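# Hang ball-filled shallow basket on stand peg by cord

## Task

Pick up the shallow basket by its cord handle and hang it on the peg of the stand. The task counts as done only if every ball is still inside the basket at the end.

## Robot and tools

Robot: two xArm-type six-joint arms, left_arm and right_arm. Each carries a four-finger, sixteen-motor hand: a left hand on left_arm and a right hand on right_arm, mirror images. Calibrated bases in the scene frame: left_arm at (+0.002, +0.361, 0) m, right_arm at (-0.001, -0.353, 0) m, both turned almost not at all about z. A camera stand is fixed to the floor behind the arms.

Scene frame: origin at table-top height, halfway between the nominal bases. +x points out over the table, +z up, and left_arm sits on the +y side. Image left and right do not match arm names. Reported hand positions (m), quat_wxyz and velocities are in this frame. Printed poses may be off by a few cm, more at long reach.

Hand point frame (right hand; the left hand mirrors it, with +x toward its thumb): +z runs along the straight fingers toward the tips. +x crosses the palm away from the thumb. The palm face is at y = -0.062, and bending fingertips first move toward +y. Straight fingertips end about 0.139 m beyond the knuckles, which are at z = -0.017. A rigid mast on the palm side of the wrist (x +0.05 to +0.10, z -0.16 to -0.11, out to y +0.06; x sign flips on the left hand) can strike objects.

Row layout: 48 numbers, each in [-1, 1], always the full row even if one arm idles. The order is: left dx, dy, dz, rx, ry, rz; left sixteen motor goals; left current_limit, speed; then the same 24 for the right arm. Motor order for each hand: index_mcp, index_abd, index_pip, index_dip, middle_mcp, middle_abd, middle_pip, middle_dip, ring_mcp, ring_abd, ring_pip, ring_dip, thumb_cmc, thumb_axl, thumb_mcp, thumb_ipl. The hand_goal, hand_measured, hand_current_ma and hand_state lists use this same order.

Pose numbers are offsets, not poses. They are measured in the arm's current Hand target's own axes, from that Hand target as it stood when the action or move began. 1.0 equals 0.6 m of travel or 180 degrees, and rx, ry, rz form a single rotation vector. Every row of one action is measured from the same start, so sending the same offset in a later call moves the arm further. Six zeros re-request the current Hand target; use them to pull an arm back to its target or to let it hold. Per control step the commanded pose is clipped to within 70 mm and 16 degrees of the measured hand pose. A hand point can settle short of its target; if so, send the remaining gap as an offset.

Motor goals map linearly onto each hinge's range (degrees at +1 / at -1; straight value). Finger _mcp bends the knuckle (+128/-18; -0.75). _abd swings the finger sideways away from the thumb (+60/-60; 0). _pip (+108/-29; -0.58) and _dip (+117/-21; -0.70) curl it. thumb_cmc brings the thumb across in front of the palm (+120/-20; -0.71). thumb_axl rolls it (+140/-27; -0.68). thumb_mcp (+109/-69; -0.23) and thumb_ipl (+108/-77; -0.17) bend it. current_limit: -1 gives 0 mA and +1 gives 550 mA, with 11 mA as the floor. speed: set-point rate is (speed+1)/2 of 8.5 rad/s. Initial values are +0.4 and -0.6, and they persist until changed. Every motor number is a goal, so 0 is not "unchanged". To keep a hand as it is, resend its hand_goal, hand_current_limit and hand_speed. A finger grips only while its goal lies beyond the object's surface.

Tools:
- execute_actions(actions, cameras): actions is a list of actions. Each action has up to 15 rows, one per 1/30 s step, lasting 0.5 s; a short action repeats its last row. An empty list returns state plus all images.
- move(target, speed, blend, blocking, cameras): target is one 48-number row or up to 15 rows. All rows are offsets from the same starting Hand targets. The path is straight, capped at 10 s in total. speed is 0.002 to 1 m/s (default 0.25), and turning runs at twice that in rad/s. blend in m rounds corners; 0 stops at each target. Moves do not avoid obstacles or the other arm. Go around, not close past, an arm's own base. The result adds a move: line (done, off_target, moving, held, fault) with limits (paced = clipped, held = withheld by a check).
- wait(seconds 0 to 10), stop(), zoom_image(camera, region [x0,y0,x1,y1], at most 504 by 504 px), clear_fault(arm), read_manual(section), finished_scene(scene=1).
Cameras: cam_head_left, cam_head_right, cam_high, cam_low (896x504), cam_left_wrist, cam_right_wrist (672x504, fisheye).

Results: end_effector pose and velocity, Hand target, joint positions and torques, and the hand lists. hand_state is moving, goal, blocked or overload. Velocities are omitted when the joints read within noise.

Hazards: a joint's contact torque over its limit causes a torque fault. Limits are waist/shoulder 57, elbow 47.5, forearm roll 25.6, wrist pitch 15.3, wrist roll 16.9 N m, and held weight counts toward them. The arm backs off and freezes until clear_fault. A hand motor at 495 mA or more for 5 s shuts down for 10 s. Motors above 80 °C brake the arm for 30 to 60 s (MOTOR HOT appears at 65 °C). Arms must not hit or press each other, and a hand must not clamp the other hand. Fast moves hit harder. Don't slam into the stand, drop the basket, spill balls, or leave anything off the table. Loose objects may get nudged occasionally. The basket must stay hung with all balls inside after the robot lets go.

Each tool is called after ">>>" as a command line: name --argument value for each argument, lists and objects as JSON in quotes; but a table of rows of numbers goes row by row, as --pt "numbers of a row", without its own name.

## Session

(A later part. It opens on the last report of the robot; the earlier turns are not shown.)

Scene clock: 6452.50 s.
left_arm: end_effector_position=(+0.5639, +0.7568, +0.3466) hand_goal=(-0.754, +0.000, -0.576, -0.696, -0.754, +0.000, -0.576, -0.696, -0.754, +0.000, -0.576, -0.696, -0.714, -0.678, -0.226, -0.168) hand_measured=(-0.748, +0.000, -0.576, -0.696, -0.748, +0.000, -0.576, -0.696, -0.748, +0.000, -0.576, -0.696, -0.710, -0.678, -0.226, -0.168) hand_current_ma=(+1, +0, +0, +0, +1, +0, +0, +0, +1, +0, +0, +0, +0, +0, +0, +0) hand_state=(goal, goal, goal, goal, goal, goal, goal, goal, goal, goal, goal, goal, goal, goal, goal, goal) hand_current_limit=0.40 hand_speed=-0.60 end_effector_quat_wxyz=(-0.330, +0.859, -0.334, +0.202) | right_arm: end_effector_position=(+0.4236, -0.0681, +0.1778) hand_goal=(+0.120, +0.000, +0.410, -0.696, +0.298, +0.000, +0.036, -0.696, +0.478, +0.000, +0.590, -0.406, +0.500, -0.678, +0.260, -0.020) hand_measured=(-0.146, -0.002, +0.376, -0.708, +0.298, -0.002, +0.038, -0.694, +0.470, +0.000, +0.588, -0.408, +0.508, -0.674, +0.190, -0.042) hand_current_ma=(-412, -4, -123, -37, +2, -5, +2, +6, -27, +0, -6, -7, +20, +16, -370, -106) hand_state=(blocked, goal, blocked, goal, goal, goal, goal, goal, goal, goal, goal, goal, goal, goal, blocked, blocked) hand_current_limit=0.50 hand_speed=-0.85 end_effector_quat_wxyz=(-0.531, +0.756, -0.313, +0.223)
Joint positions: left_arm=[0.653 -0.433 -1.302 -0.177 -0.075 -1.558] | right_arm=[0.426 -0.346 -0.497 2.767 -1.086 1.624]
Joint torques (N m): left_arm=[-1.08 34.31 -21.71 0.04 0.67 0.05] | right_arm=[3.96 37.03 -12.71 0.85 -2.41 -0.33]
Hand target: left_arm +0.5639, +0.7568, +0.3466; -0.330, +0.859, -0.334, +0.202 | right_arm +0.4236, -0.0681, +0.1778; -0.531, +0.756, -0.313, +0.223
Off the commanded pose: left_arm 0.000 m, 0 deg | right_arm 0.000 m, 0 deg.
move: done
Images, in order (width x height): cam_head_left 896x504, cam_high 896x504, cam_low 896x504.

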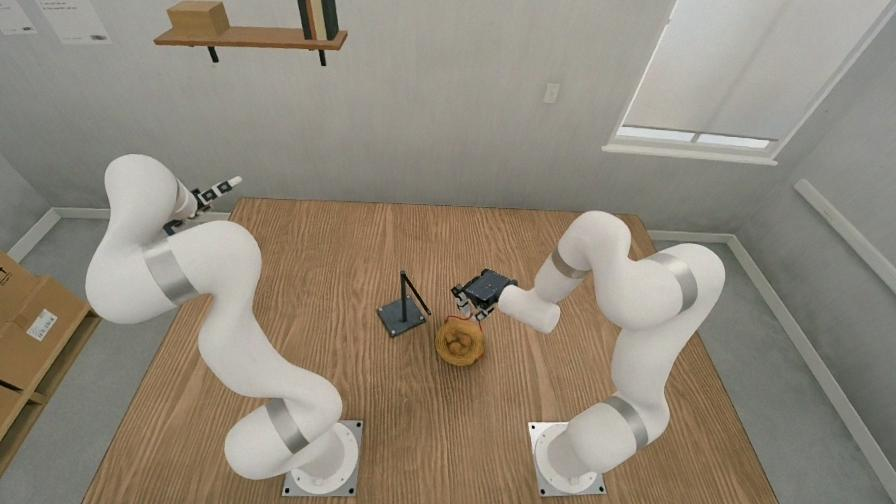

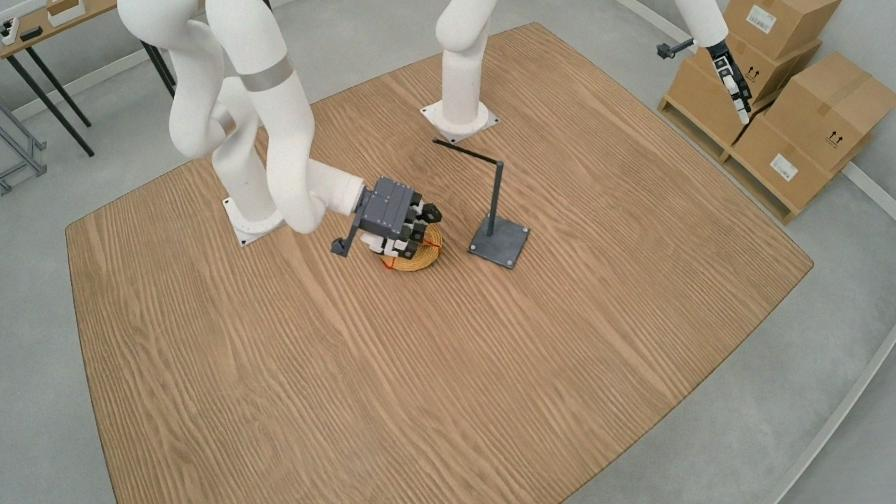

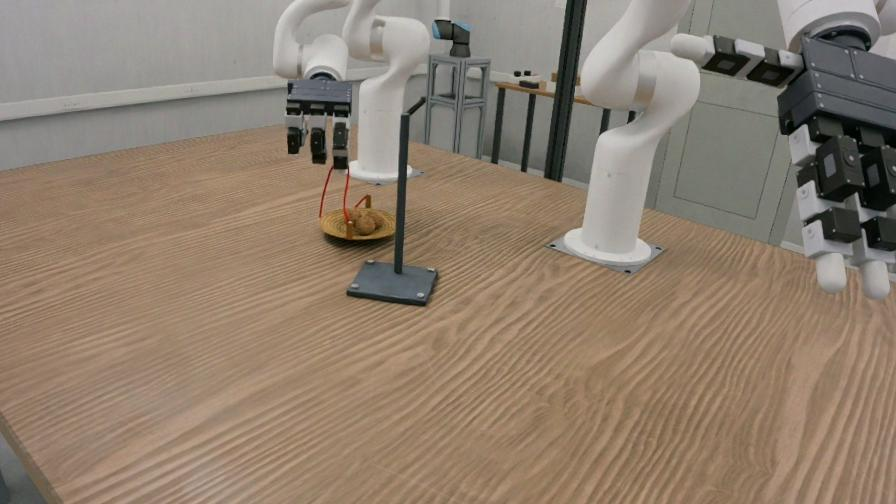

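>>> move --pt "0 0 0 0 0 0 -0.754 0 -0.576 -0.696 -0.754 0 -0.576 -0.696 -0.754 0 -0.576 -0.696 -0.714 -0.678 -0.226 -0.168 0.4 -0.6 0.107 0.1512 -0.0537 0 0.3029 0.1102 0.12 0 0.41 -0.696 0.299 0 0.036 -0.696 0.479 0 0.591 -0.406 0.5 -0.678 0.26 -0.02 0.5 -0.85" --pt "0 0 0 0 0 0 -0.754 0 -0.576 -0.696 -0.754 0 -0.576 -0.696 -0.754 0 -0.576 -0.696 -0.714 -0.678 -0.226 -0.168 0.4 -0.6 0.107 0.206 -0.0337 0 0.3029 0.1102 0.12 0 0.41 -0.696 0.299 0 0.036 -0.696 0.479 0 0.591 -0.406 0.5 -0.678 0.26 -0.02 0.5 -0.85" --speed '[0.1,0.05]' --cameras '["cam_high","cam_low","cam_head_left","cam_right_wrist"]'

>>> zoom_image --camera "cam_low" --region '[280, 140, 460, 280]'

>>> zoom_image --camera "cam_head_left" --region '[400, 280, 560, 400]'

>>> zoom_image --camera "cam_high" --region '[340, 180, 460, 280]'

Scene clock: 6608.63 s.
left_arm: end_effector_position=(+0.5639, +0.7568, +0.3466) hand_goal=(-0.754, +0.000, -0.576, -0.696, -0.754, +0.000, -0.576, -0.696, -0.754, +0.000, -0.576, -0.696, -0.714, -0.678, -0.226, -0.168) hand_measured=(-0.748, +0.000, -0.576, -0.696, -0.748, +0.000, -0.576, -0.696, -0.748, +0.000, -0.576, -0.696, -0.710, -0.678, -0.226, -0.168) hand_current_ma=(+1, +0, +0, +0, +1, +0, +0, +0, +1, +0, +0, +0, +0, +0, +0, +0) hand_state=(goal, goal, goal, goal, goal, goal, goal, goal, goal, goal, goal, goal, goal, goal, goal, goal) hand_current_limit=0.40 hand_speed=-0.60 end_effector_quat_wxyz=(-0.330, +0.859, -0.334, +0.202) | right_arm: end_effector_position=(+0.4262, -0.1568, +0.0686) hand_goal=(+0.120, +0.000, +0.410, -0.696, +0.298, +0.000, +0.036, -0.696, +0.478, +0.000, +0.590, -0.406, +0.500, -0.678, +0.260, -0.020) hand_measured=(-0.146, -0.002, +0.376, -0.708, +0.298, -0.002, +0.038, -0.694, +0.470, +0.000, +0.588, -0.408, +0.508, -0.674, +0.190, -0.042) hand_current_ma=(-412, -4, -124, -37, +2, -5, +2, +6, -27, +0, -6, -7, +20, +16, -369, -106) hand_state=(blocked, goal, blocked, goal, goal, goal, goal, goal, goal, goal, goal, goal, goal, goal, blocked, blocked) hand_current_limit=0.50 hand_speed=-0.85 end_effector_quat_wxyz=(+0.359, -0.507, +0.641, -0.451)
Joint positions: left_arm=[0.653 -0.433 -1.302 -0.177 -0.075 -1.558] | right_arm=[0.71 -0.683 -0.526 4.047 -1.323 1.703]
Joint torques (N m): left_arm=[-0.74 34.52 -21.47 0.07 0.66 0.02] | right_arm=[-3.55 35.44 -7.69 -0.34 -2.36 0.37]
Hand target: left_arm +0.5639, +0.7568, +0.3466; -0.330, +0.859, -0.334, +0.202 | right_arm +0.4262, -0.1568, +0.0686; +0.359, -0.507, +0.641, -0.451
Off the commanded pose: left_arm 0.000 m, 0 deg | right_arm 0.000 m, 0 deg.
move: done
Images, in order (width x height): cam_head_left 896x504, cam_high 896x504, cam_low 896x504, cam_right_wrist 672x504.

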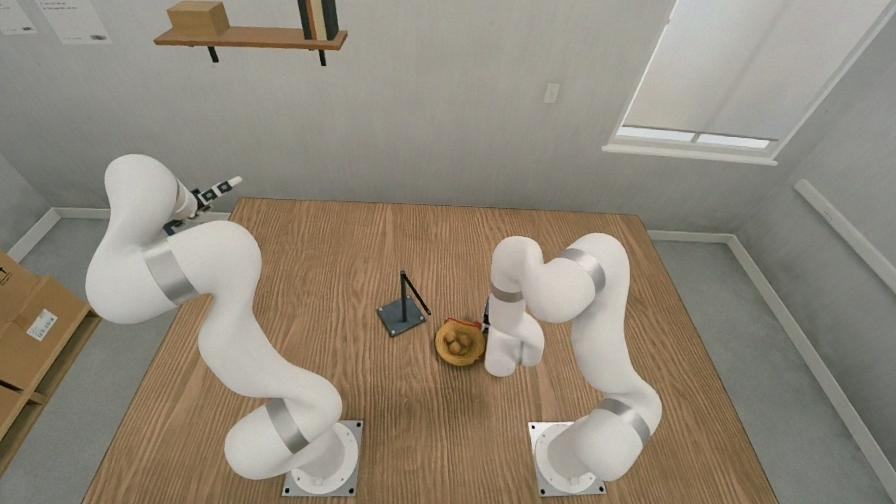

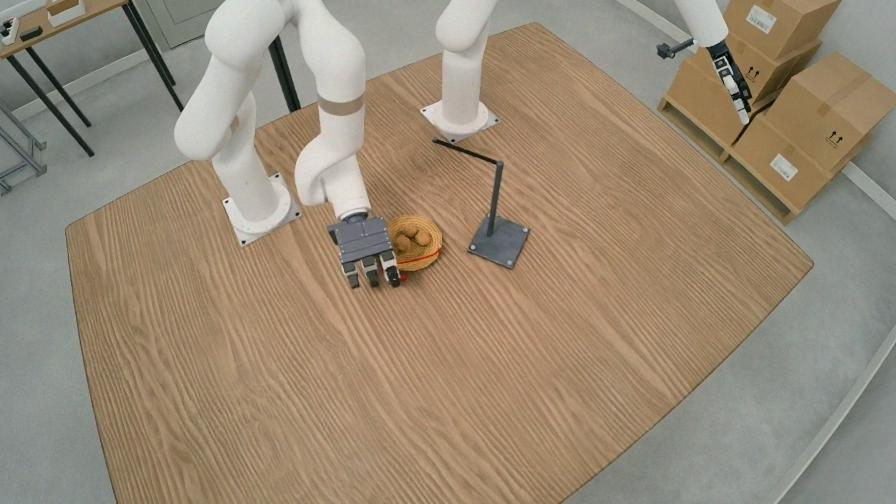

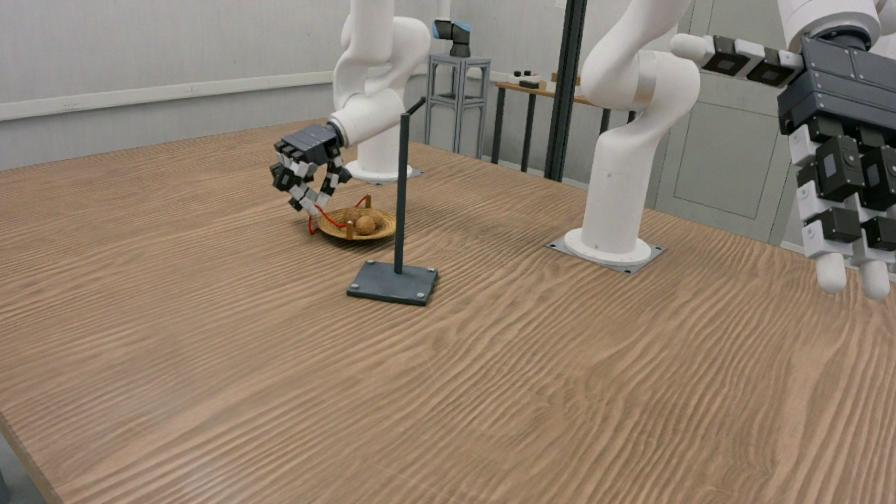

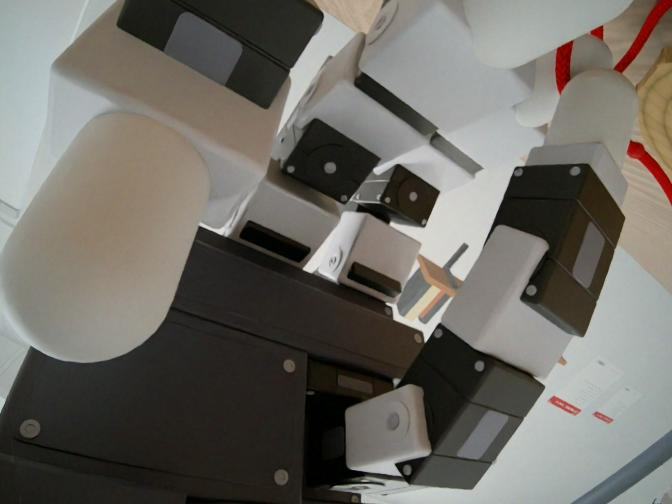

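Scaled by 2.800.

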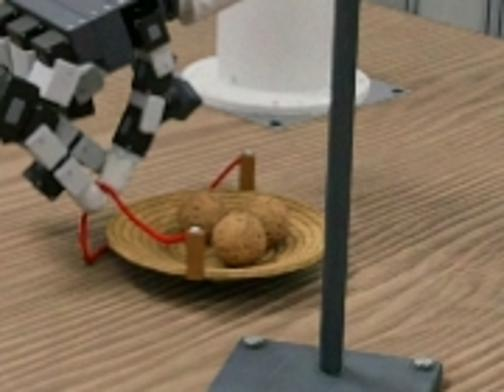

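Scaled by 3.150.

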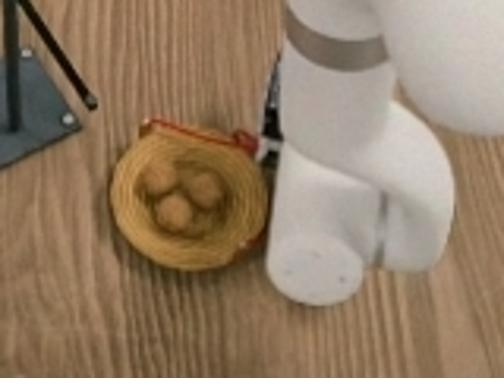

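Scaled by 4.200.

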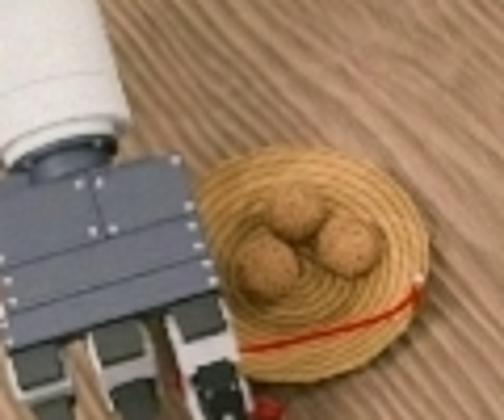

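>>> move --pt "0 0 0 0 0 0 -0.754 0 -0.576 -0.696 -0.754 0 -0.576 -0.696 -0.754 0 -0.576 -0.696 -0.714 -0.678 -0.226 -0.168 0.4 -0.6 0 -0.047 -0.0171 0 0 0 0.12 0 0.41 -0.696 0.479 0 0.591 -0.406 0.479 0 0.591 -0.406 0.5 -0.678 0.26 -0.02 0.5 -0.6" --pt "0 0 0 0 0 0 -0.754 0 -0.576 -0.696 -0.754 0 -0.576 -0.696 -0.754 0 -0.576 -0.696 -0.714 -0.678 -0.226 -0.168 0.4 -0.6 -0.0417 -0.0133 -0.1095 0 0 0 0.12 0 0.41 -0.696 0.479 0 0.591 -0.406 0.479 0 0.591 -0.406 0.5 -0.678 0.26 -0.02 0.5 -0.6" --pt "0 0 0 0 0 0 -0.754 0 -0.576 -0.696 -0.754 0 -0.576 -0.696 -0.754 0 -0.576 -0.696 -0.714 -0.678 -0.226 -0.168 0.4 -0.6 -0.0417 0.007 -0.102 0 0 0 0.12 0 0.41 -0.696 0.479 0 0.591 -0.406 0.479 0 0.591 -0.406 0.5 -0.678 0.26 -0.02 0.5 -0.6" --speed '[0.06,0.08,0.05]' --cameras '["cam_high","cam_low","cam_head_left","cam_right_wrist"]'

>>> zoom_image --camera "cam_low" --region '[280, 140, 460, 280]'

>>> zoom_image --camera "cam_head_left" --region '[400, 280, 560, 400]'

>>> zoom_image --camera "cam_high" --region '[340, 180, 460, 280]'

Scene clock: 6672.97 s.
left_arm: end_effector_position=(+0.5639, +0.7568, +0.3466) hand_goal=(-0.754, +0.000, -0.576, -0.696, -0.754, +0.000, -0.576, -0.696, -0.754, +0.000, -0.576, -0.696, -0.714, -0.678, -0.226, -0.168) hand_measured=(-0.748, +0.000, -0.576, -0.696, -0.748, +0.000, -0.576, -0.696, -0.748, +0.000, -0.576, -0.696, -0.710, -0.678, -0.226, -0.168) hand_current_ma=(+1, +0, +0, +0, +1, +0, +0, +0, +1, +0, +0, +0, +0, +0, +0, +0) hand_state=(goal, goal, goal, goal, goal, goal, goal, goal, goal, goal, goal, goal, goal, goal, goal, goal) hand_current_limit=0.40 hand_speed=-0.60 end_effector_quat_wxyz=(-0.330, +0.859, -0.334, +0.202) | right_arm: end_effector_position=(+0.3744, -0.1190, +0.0852) hand_goal=(+0.120, +0.000, +0.410, -0.696, +0.478, +0.000, +0.590, -0.406, +0.478, +0.000, +0.590, -0.406, +0.500, -0.678, +0.260, -0.020) hand_measured=(-0.146, -0.002, +0.374, -0.708, +0.468, -0.002, +0.582, -0.410, +0.470, +0.000, +0.588, -0.408, +0.508, -0.674, +0.190, -0.042) hand_current_ma=(-412, -4, -125, -37, -30, -5, -23, -9, -27, +0, -6, -7, +20, +16, -368, -106) hand_state=(blocked, goal, blocked, goal, goal, goal, goal, goal, goal, goal, goal, goal, goal, goal, blocked, blocked) hand_current_limit=0.50 hand_speed=-0.60 end_effector_quat_wxyz=(+0.359, -0.507, +0.641, -0.451)
Joint positions: left_arm=[0.653 -0.433 -1.302 -0.177 -0.075 -1.558] | right_arm=[0.907 -0.621 -0.489 4.244 -1.286 1.698]
Joint torques (N m): left_arm=[-1.24 34.19 -21.74 0.22 0.69 0.05] | right_arm=[-4.52 34.16 -7.93 -0.51 -2.34 0.45]
Hand target: left_arm +0.5639, +0.7568, +0.3466; -0.330, +0.859, -0.334, +0.202 | right_arm +0.3744, -0.1190, +0.0852; +0.359, -0.507, +0.641, -0.451
Off the commanded pose: left_arm 0.000 m, 0 deg | right_arm 0.000 m, 0 deg.
move: done
Images, in order (width x height): cam_head_left 896x504, cam_high 896x504, cam_low 896x504, cam_right_wrist 672x504.

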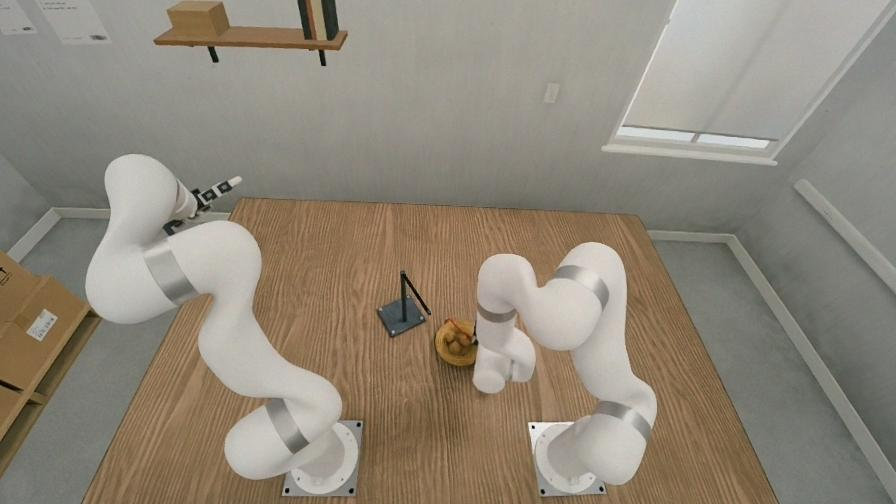

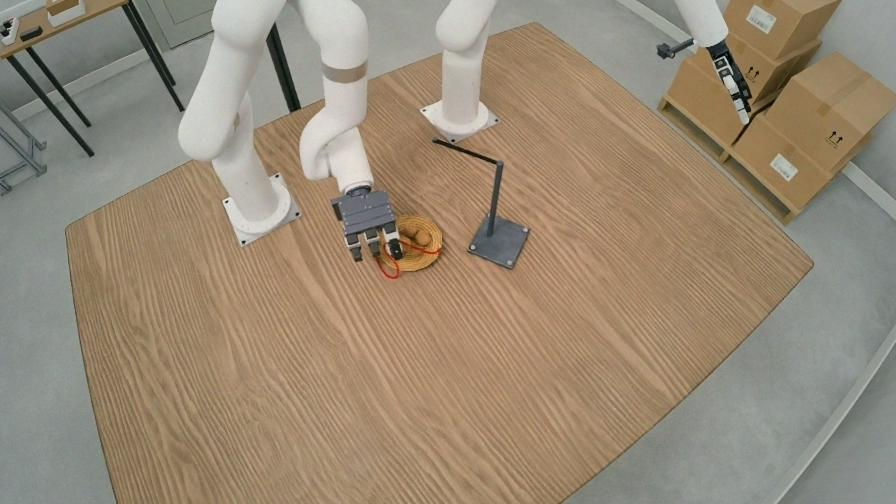

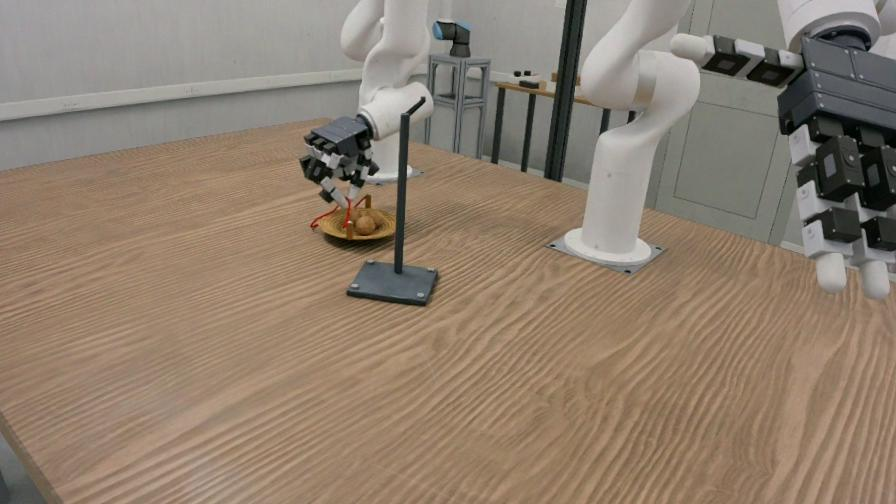

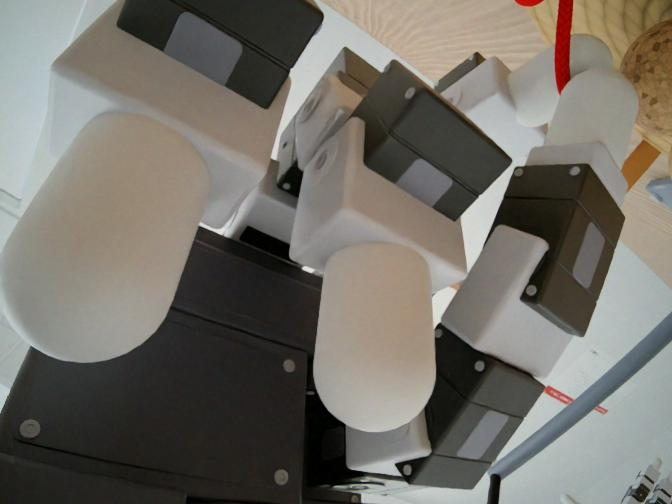

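Scaled by 2.800.

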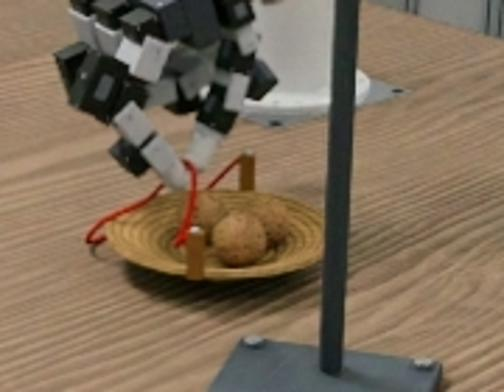

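Scaled by 3.150.

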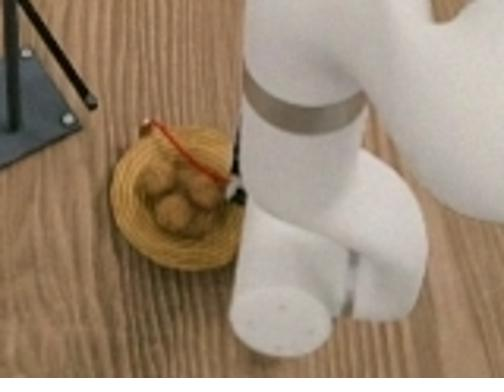

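Scaled by 4.200.

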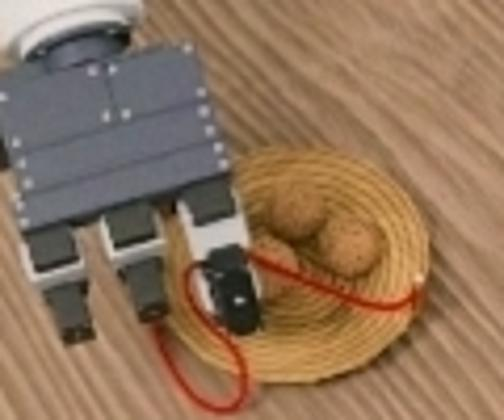

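>>> move --target '[0,0,0,0,0,0,-0.754,0,-0.576,-0.696,-0.754,0,-0.576,-0.696,-0.754,0,-0.576,-0.696,-0.714,-0.678,-0.226,-0.168,0.4,-0.6, -0.0757,-0.026,0.0698,0,-0.2047,-0.0745,0.12,0,0.41,-0.696,0.479,0,0.591,-0.406,0.479,0,0.591,-0.406,0.5,-0.678,0.26,-0.02,0.5,-0.6]' --speed 0.08 --cameras '["cam_high","cam_low","cam_head_left","cam_right_wrist"]'

>>> zoom_image --camera "cam_low" --region '[280, 140, 460, 280]'

>>> zoom_image --camera "cam_head_left" --region '[400, 280, 560, 400]'

>>> zoom_image --camera "cam_high" --region '[340, 180, 460, 280]'

Scene clock: 6771.83 s.
left_arm: end_effector_position=(+0.5639, +0.7568, +0.3466) hand_goal=(-0.754, +0.000, -0.576, -0.696, -0.754, +0.000, -0.576, -0.696, -0.754, +0.000, -0.576, -0.696, -0.714, -0.678, -0.226, -0.168) hand_measured=(-0.748, +0.000, -0.576, -0.696, -0.748, +0.000, -0.576, -0.696, -0.748, +0.000, -0.576, -0.696, -0.710, -0.678, -0.226, -0.168) hand_current_ma=(+1, +0, +0, +0, +1, +0, +0, +0, +1, +0, +0, +0, +0, +0, +0, +0) hand_state=(goal, goal, goal, goal, goal, goal, goal, goal, goal, goal, goal, goal, goal, goal, goal, goal) hand_current_limit=0.40 hand_speed=-0.60 end_effector_quat_wxyz=(-0.330, +0.859, -0.334, +0.202) | right_arm: end_effector_position=(+0.4283, -0.0849, +0.0859) hand_goal=(+0.120, +0.000, +0.410, -0.696, +0.478, +0.000, +0.590, -0.406, +0.478, +0.000, +0.590, -0.406, +0.500, -0.678, +0.260, -0.020) hand_measured=(-0.146, -0.002, +0.374, -0.708, +0.468, -0.002, +0.582, -0.410, +0.470, +0.000, +0.588, -0.408, +0.508, -0.674, +0.192, -0.042) hand_current_ma=(-413, -4, -128, -38, -30, -5, -23, -9, -27, +0, -6, -7, +20, +16, -364, -106) hand_state=(blocked, goal, blocked, goal, goal, goal, goal, goal, goal, goal, goal, goal, goal, goal, blocked, blocked) hand_current_limit=0.50 hand_speed=-0.60 end_effector_quat_wxyz=(-0.488, +0.694, -0.432, +0.306)
Joint positions: left_arm=[0.653 -0.433 -1.302 -0.177 -0.075 -1.558] | right_arm=[0.544 -0.623 -0.504 3.233 -1.347 1.579]
Joint torques (N m): left_arm=[-1.02 34.05 -21.7 0.12 0.62 0.04] | right_arm=[-4.12 36.47 -9.42 -0.53 -1.18 -0.37]
Hand target: left_arm +0.5639, +0.7568, +0.3466; -0.330, +0.859, -0.334, +0.202 | right_arm +0.4283, -0.0849, +0.0859; -0.488, +0.694, -0.432, +0.306
Off the commanded pose: left_arm 0.000 m, 0 deg | right_arm 0.000 m, 0 deg.
move: done
Images, in order (width x height): cam_head_left 896x504, cam_high 896x504, cam_low 896x504, cam_right_wrist 672x504.

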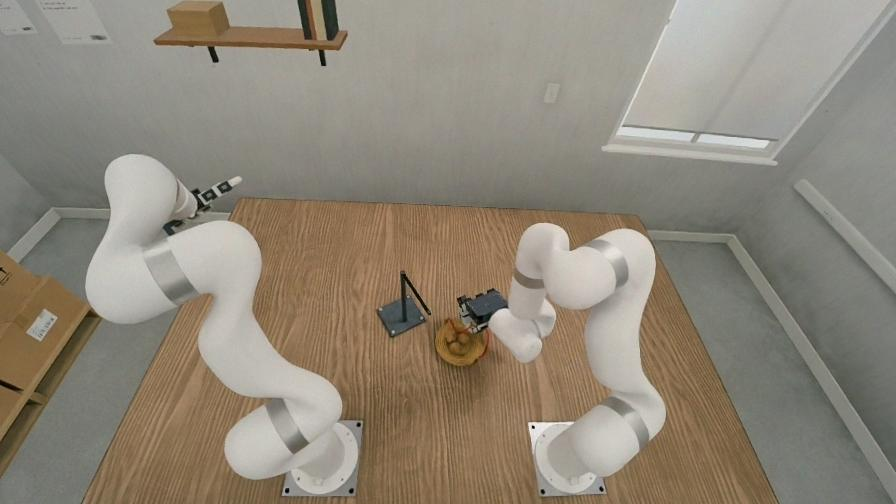

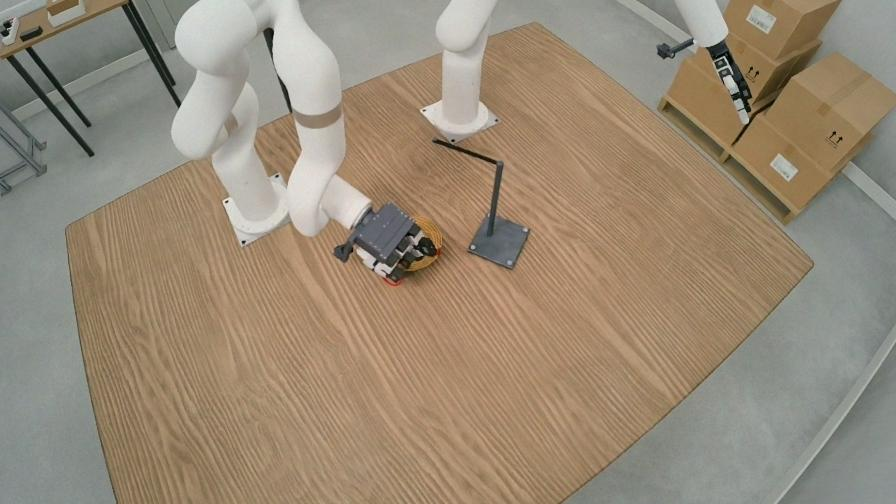

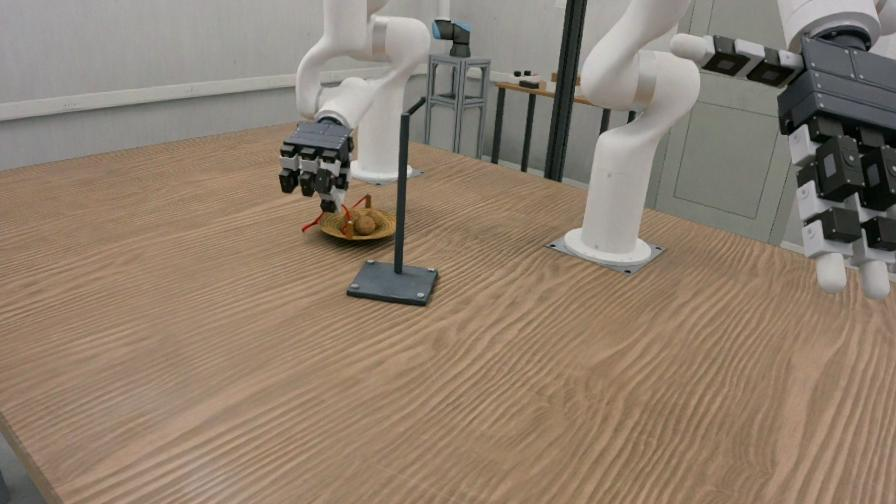

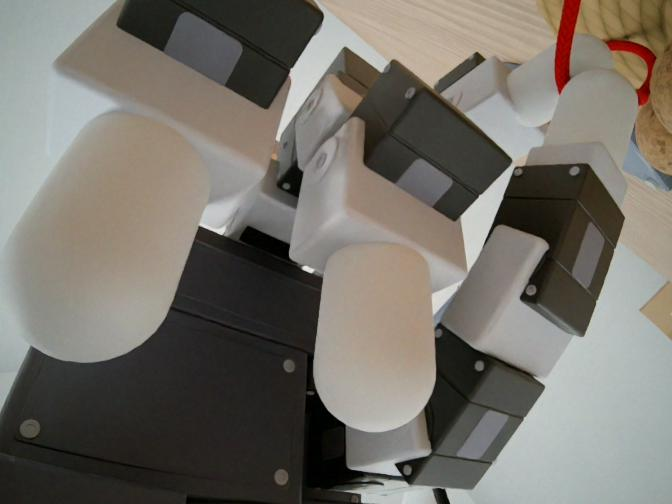

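Scaled by 2.800.

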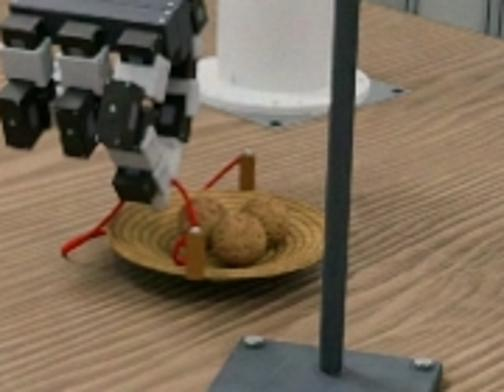

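Scaled by 3.150.

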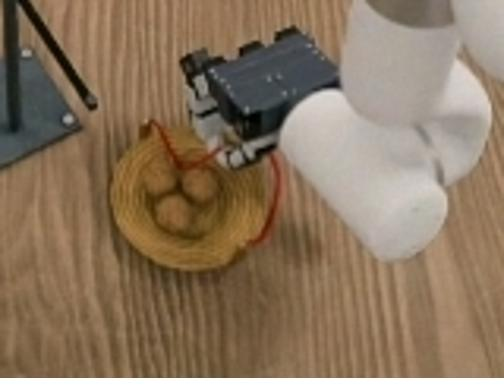

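Scaled by 4.200.

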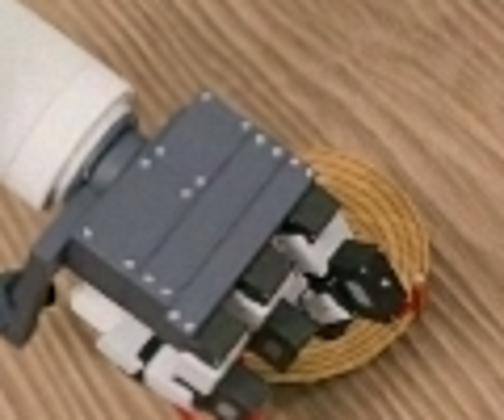

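>>> move --pt "0 0 0 0 0 0 -0.754 0 -0.576 -0.696 -0.754 0 -0.576 -0.696 -0.754 0 -0.576 -0.696 -0.714 -0.678 -0.226 -0.168 0.4 -0.6 0 0 0 0 0 0 -0.28 0 0.41 -0.696 0.479 0 0.591 -0.406 0.479 0 0.591 -0.406 0.5 -0.678 0.07 -0.02 0.4 -0.8" --pt "0 0 0 0 0 0 -0.754 0 -0.576 -0.696 -0.754 0 -0.576 -0.696 -0.754 0 -0.576 -0.696 -0.714 -0.678 -0.226 -0.168 0.4 -0.6 0 -0.0783 -0.0285 0 0 0 -0.28 0 0.41 -0.696 0.479 0 0.591 -0.406 0.479 0 0.591 -0.406 0.5 -0.678 0.07 -0.02 0.4 -0.8" --speed '[0.05,0.06]' --cameras '["cam_high","cam_low","cam_head_left","cam_right_wrist"]'

>>> zoom_image --camera "cam_low" --region '[280, 140, 460, 280]'

>>> zoom_image --camera "cam_head_left" --region '[400, 280, 560, 400]'

>>> zoom_image --camera "cam_high" --region '[340, 180, 460, 280]'

Scene clock: 6805.73 s.
left_arm: end_effector_position=(+0.5639, +0.7568, +0.3466) hand_goal=(-0.754, +0.000, -0.576, -0.696, -0.754, +0.000, -0.576, -0.696, -0.754, +0.000, -0.576, -0.696, -0.714, -0.678, -0.226, -0.168) hand_measured=(-0.748, +0.000, -0.576, -0.696, -0.748, +0.000, -0.576, -0.696, -0.748, +0.000, -0.576, -0.696, -0.710, -0.678, -0.226, -0.168) hand_current_ma=(+1, +0, +0, +0, +1, +0, +0, +0, +1, +0, +0, +0, +0, +0, +0, +0) hand_state=(goal, goal, goal, goal, goal, goal, goal, goal, goal, goal, goal, goal, goal, goal, goal, goal) hand_current_limit=0.40 hand_speed=-0.60 end_effector_quat_wxyz=(-0.330, +0.859, -0.334, +0.202) | right_arm: end_effector_position=(+0.4279, -0.0849, +0.1359) hand_goal=(-0.280, +0.000, +0.410, -0.696, +0.478, +0.000, +0.590, -0.406, +0.478, +0.000, +0.590, -0.406, +0.500, -0.678, +0.070, -0.020) hand_measured=(-0.270, -0.002, +0.404, -0.700, +0.468, -0.002, +0.582, -0.410, +0.470, +0.000, +0.588, -0.408, +0.504, -0.676, +0.072, -0.022) hand_current_ma=(+35, -4, -14, -8, -30, -5, -23, -9, -27, +0, -6, -7, +11, +7, +3, -8) hand_state=(goal, goal, goal, goal, goal, goal, goal, goal, goal, goal, goal, goal, goal, goal, goal, goal) hand_current_limit=0.40 hand_speed=-0.80 end_effector_quat_wxyz=(-0.488, +0.694, -0.432, +0.306)
Joint positions: left_arm=[0.653 -0.433 -1.302 -0.177 -0.075 -1.558] | right_arm=[0.544 -0.455 -0.465 3.237 -1.218 1.567]
Joint torques (N m): left_arm=[-0.9 34.65 -21.48 0.15 0.64 0.01] | right_arm=[3.22 37.67 -9.99 0.82 -1.14 -0.32]
Hand target: left_arm +0.5639, +0.7568, +0.3466; -0.330, +0.859, -0.334, +0.202 | right_arm +0.4279, -0.0849, +0.1359; -0.488, +0.694, -0.432, +0.306
Off the commanded pose: left_arm 0.000 m, 0 deg | right_arm 0.000 m, 0 deg.
move: done
Images, in order (width x height): cam_head_left 896x504, cam_high 896x504, cam_low 896x504, cam_right_wrist 672x504.

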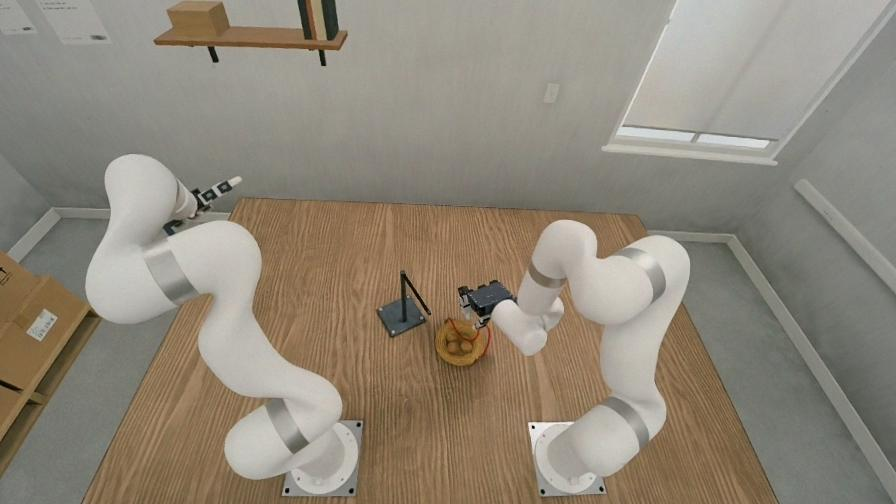

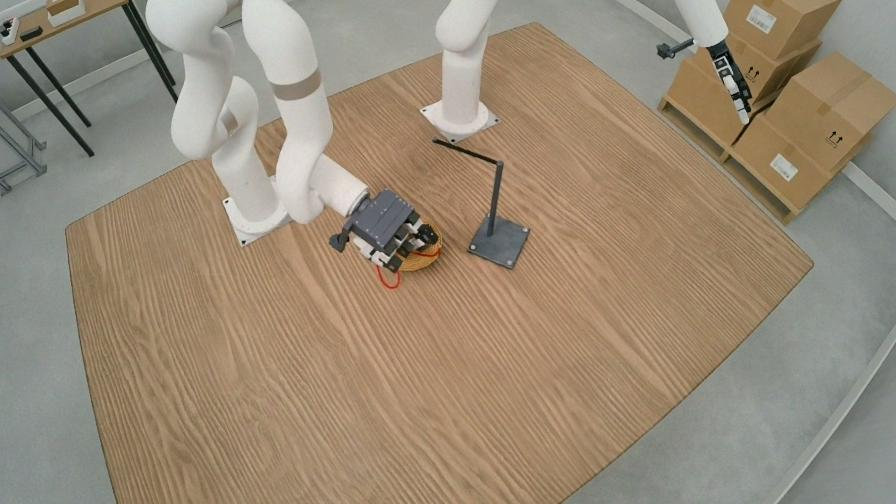

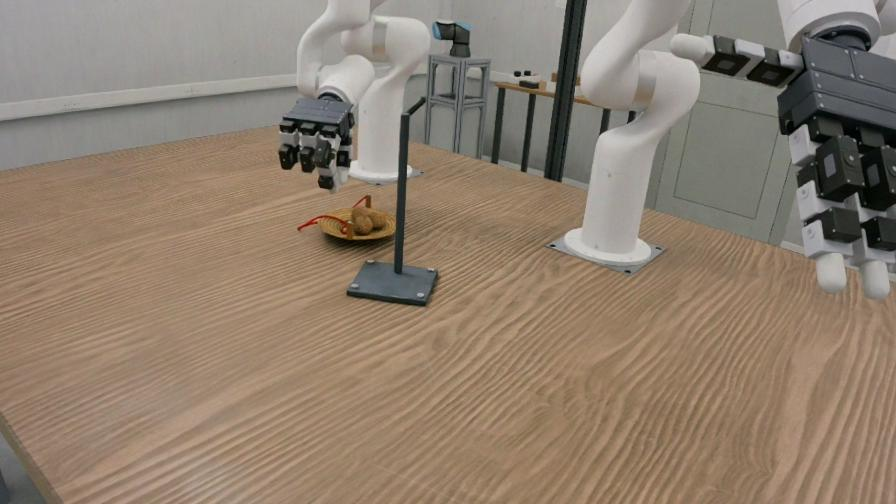

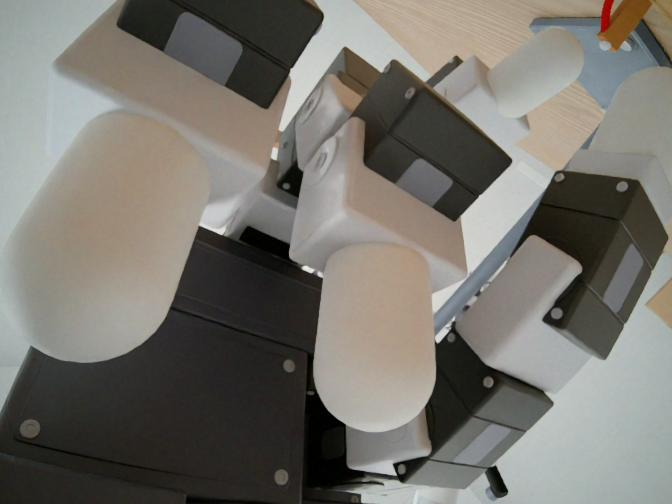

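Scaled by 2.800.

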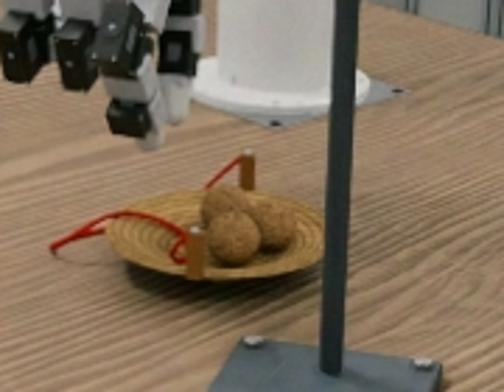

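Scaled by 3.150.

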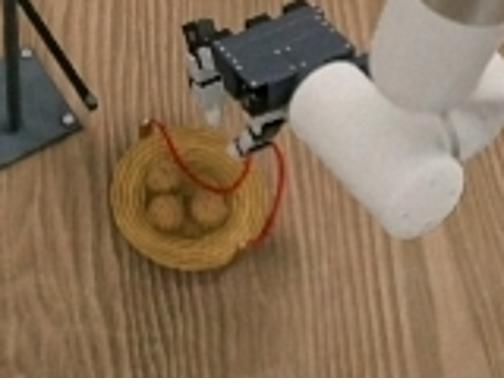

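Scaled by 4.200.

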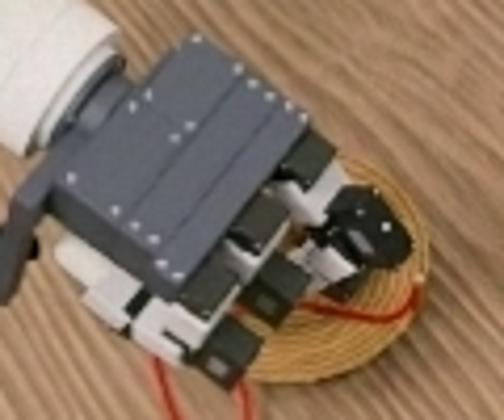

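>>> move --target '[0,0,0,0,0,0,-0.754,0,-0.576,-0.696,-0.754,0,-0.576,-0.696,-0.754,0,-0.576,-0.696,-0.714,-0.678,-0.226,-0.168,0.4,-0.6, 0.08,-0.04,-0.24,0,0,0,-0.204,0,0.47,-0.696,0.479,0,0.591,-0.406,0.479,0,0.591,-0.406,0.5,-0.678,-0.111,0.1,0.4,-0.6]' --speed 0.2 --cameras '["cam_high","cam_low","cam_head_left","cam_right_wrist"]'

>>> zoom_image --camera "cam_low" --region '[280, 140, 460, 280]'

>>> zoom_image --camera "cam_head_left" --region '[400, 280, 560, 400]'

>>> zoom_image --camera "cam_high" --region '[340, 200, 460, 300]'

Scene clock: 6824.80 s.
left_arm: end_effector_position=(+0.5639, +0.7568, +0.3466) hand_goal=(-0.754, +0.000, -0.576, -0.696, -0.754, +0.000, -0.576, -0.696, -0.754, +0.000, -0.576, -0.696, -0.714, -0.678, -0.226, -0.168) hand_measured=(-0.748, +0.000, -0.576, -0.696, -0.748, +0.000, -0.576, -0.696, -0.748, +0.000, -0.576, -0.696, -0.710, -0.678, -0.226, -0.168) hand_current_ma=(+1, +0, +0, +0, +1, +0, +0, +0, +1, +0, +0, +0, +0, +0, +0, +0) hand_state=(goal, goal, goal, goal, goal, goal, goal, goal, goal, goal, goal, goal, goal, goal, goal, goal) hand_current_limit=0.40 hand_speed=-0.60 end_effector_quat_wxyz=(-0.330, +0.859, -0.334, +0.202) | right_arm: end_effector_position=(+0.3342, -0.1838, +0.2070) hand_goal=(-0.204, +0.000, +0.470, -0.696, +0.478, +0.000, +0.590, -0.406, +0.478, +0.000, +0.590, -0.406, +0.500, -0.678, -0.112, +0.100) hand_measured=(-0.202, -0.002, +0.464, -0.700, +0.468, -0.002, +0.582, -0.410, +0.470, +0.000, +0.588, -0.408, +0.504, -0.676, -0.110, +0.098) hand_current_ma=(+3, -4, -15, -7, -29, -5, -23, -9, -27, +0, -6, -7, +10, +6, +6, -8) hand_state=(goal, goal, goal, goal, goal, goal, goal, goal, goal, goal, goal, goal, goal, goal, goal, goal) hand_current_limit=0.40 hand_speed=-0.60 end_effector_quat_wxyz=(-0.488, +0.694, -0.432, +0.306)
Joint positions: left_arm=[0.653 -0.433 -1.302 -0.177 -0.075 -1.558] | right_arm=[0.363 0.069 -0.112 3.048 -1.048 1.585]
Joint torques (N m): left_arm=[-1.22 34.18 -21.78 0.27 0.73 0.05] | right_arm=[-3.7 17.54 -12.92 -0.79 -1.13 0.38]
Hand target: left_arm +0.5639, +0.7568, +0.3466; -0.330, +0.859, -0.334, +0.202 | right_arm +0.3342, -0.1839, +0.2071; -0.488, +0.694, -0.432, +0.306
Off the commanded pose: left_arm 0.000 m, 0 deg | right_arm 0.000 m, 0 deg.
move: done
Images, in order (width x height): cam_head_left 896x504, cam_high 896x504, cam_low 896x504, cam_right_wrist 672x504.

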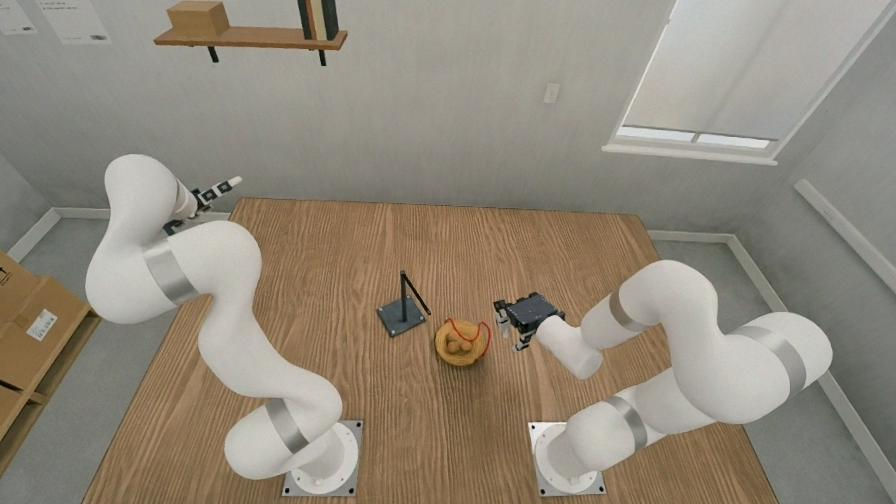

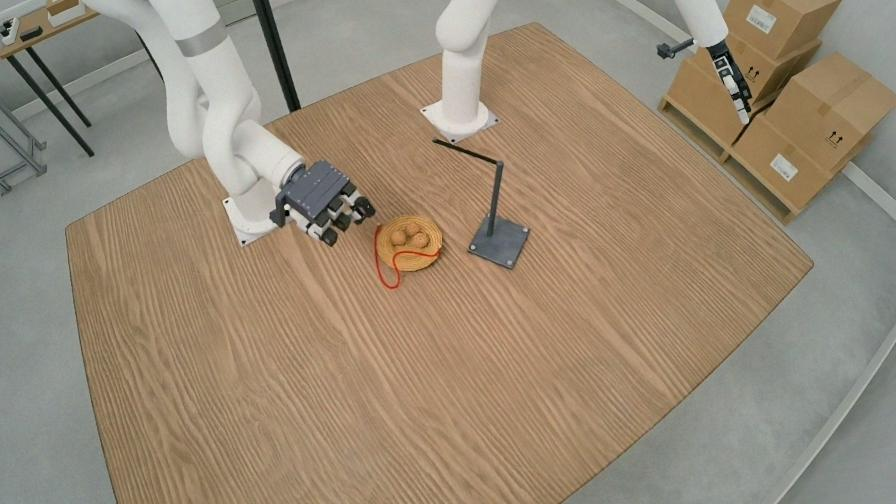

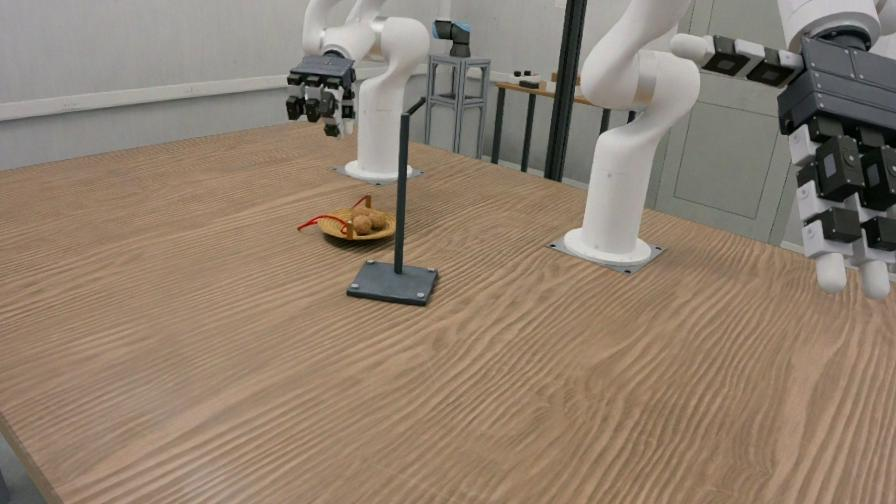

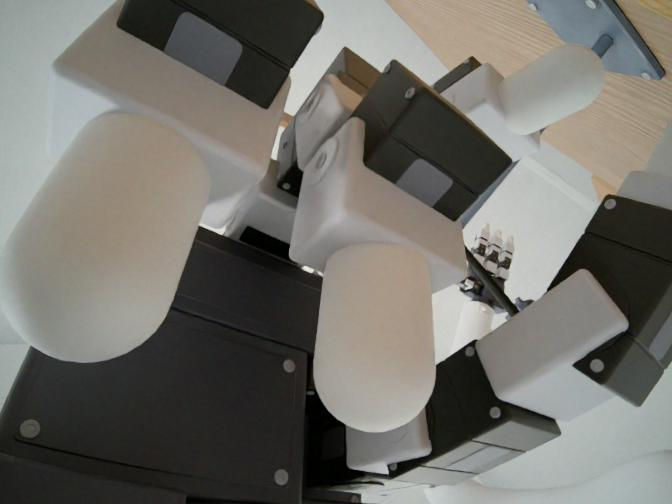

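Scaled by 2.800.

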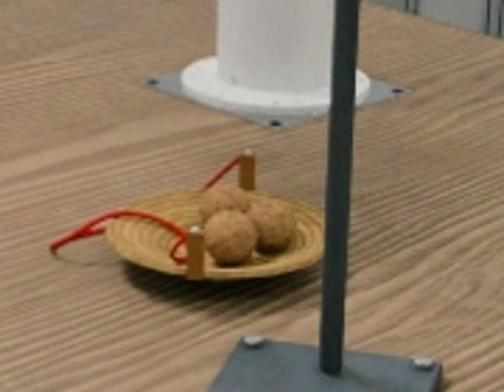

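Scaled by 3.150.

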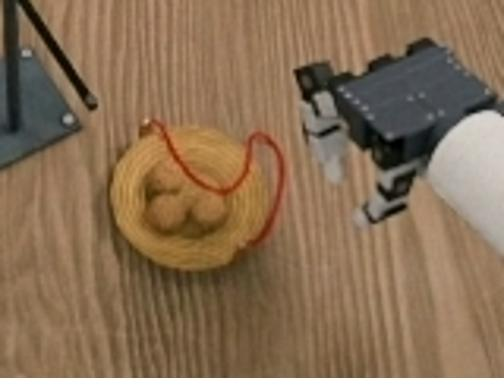

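Scaled by 4.200.

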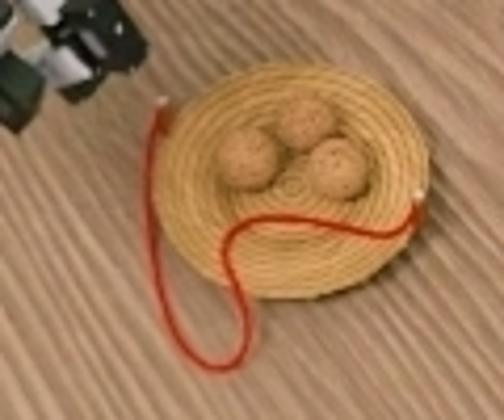

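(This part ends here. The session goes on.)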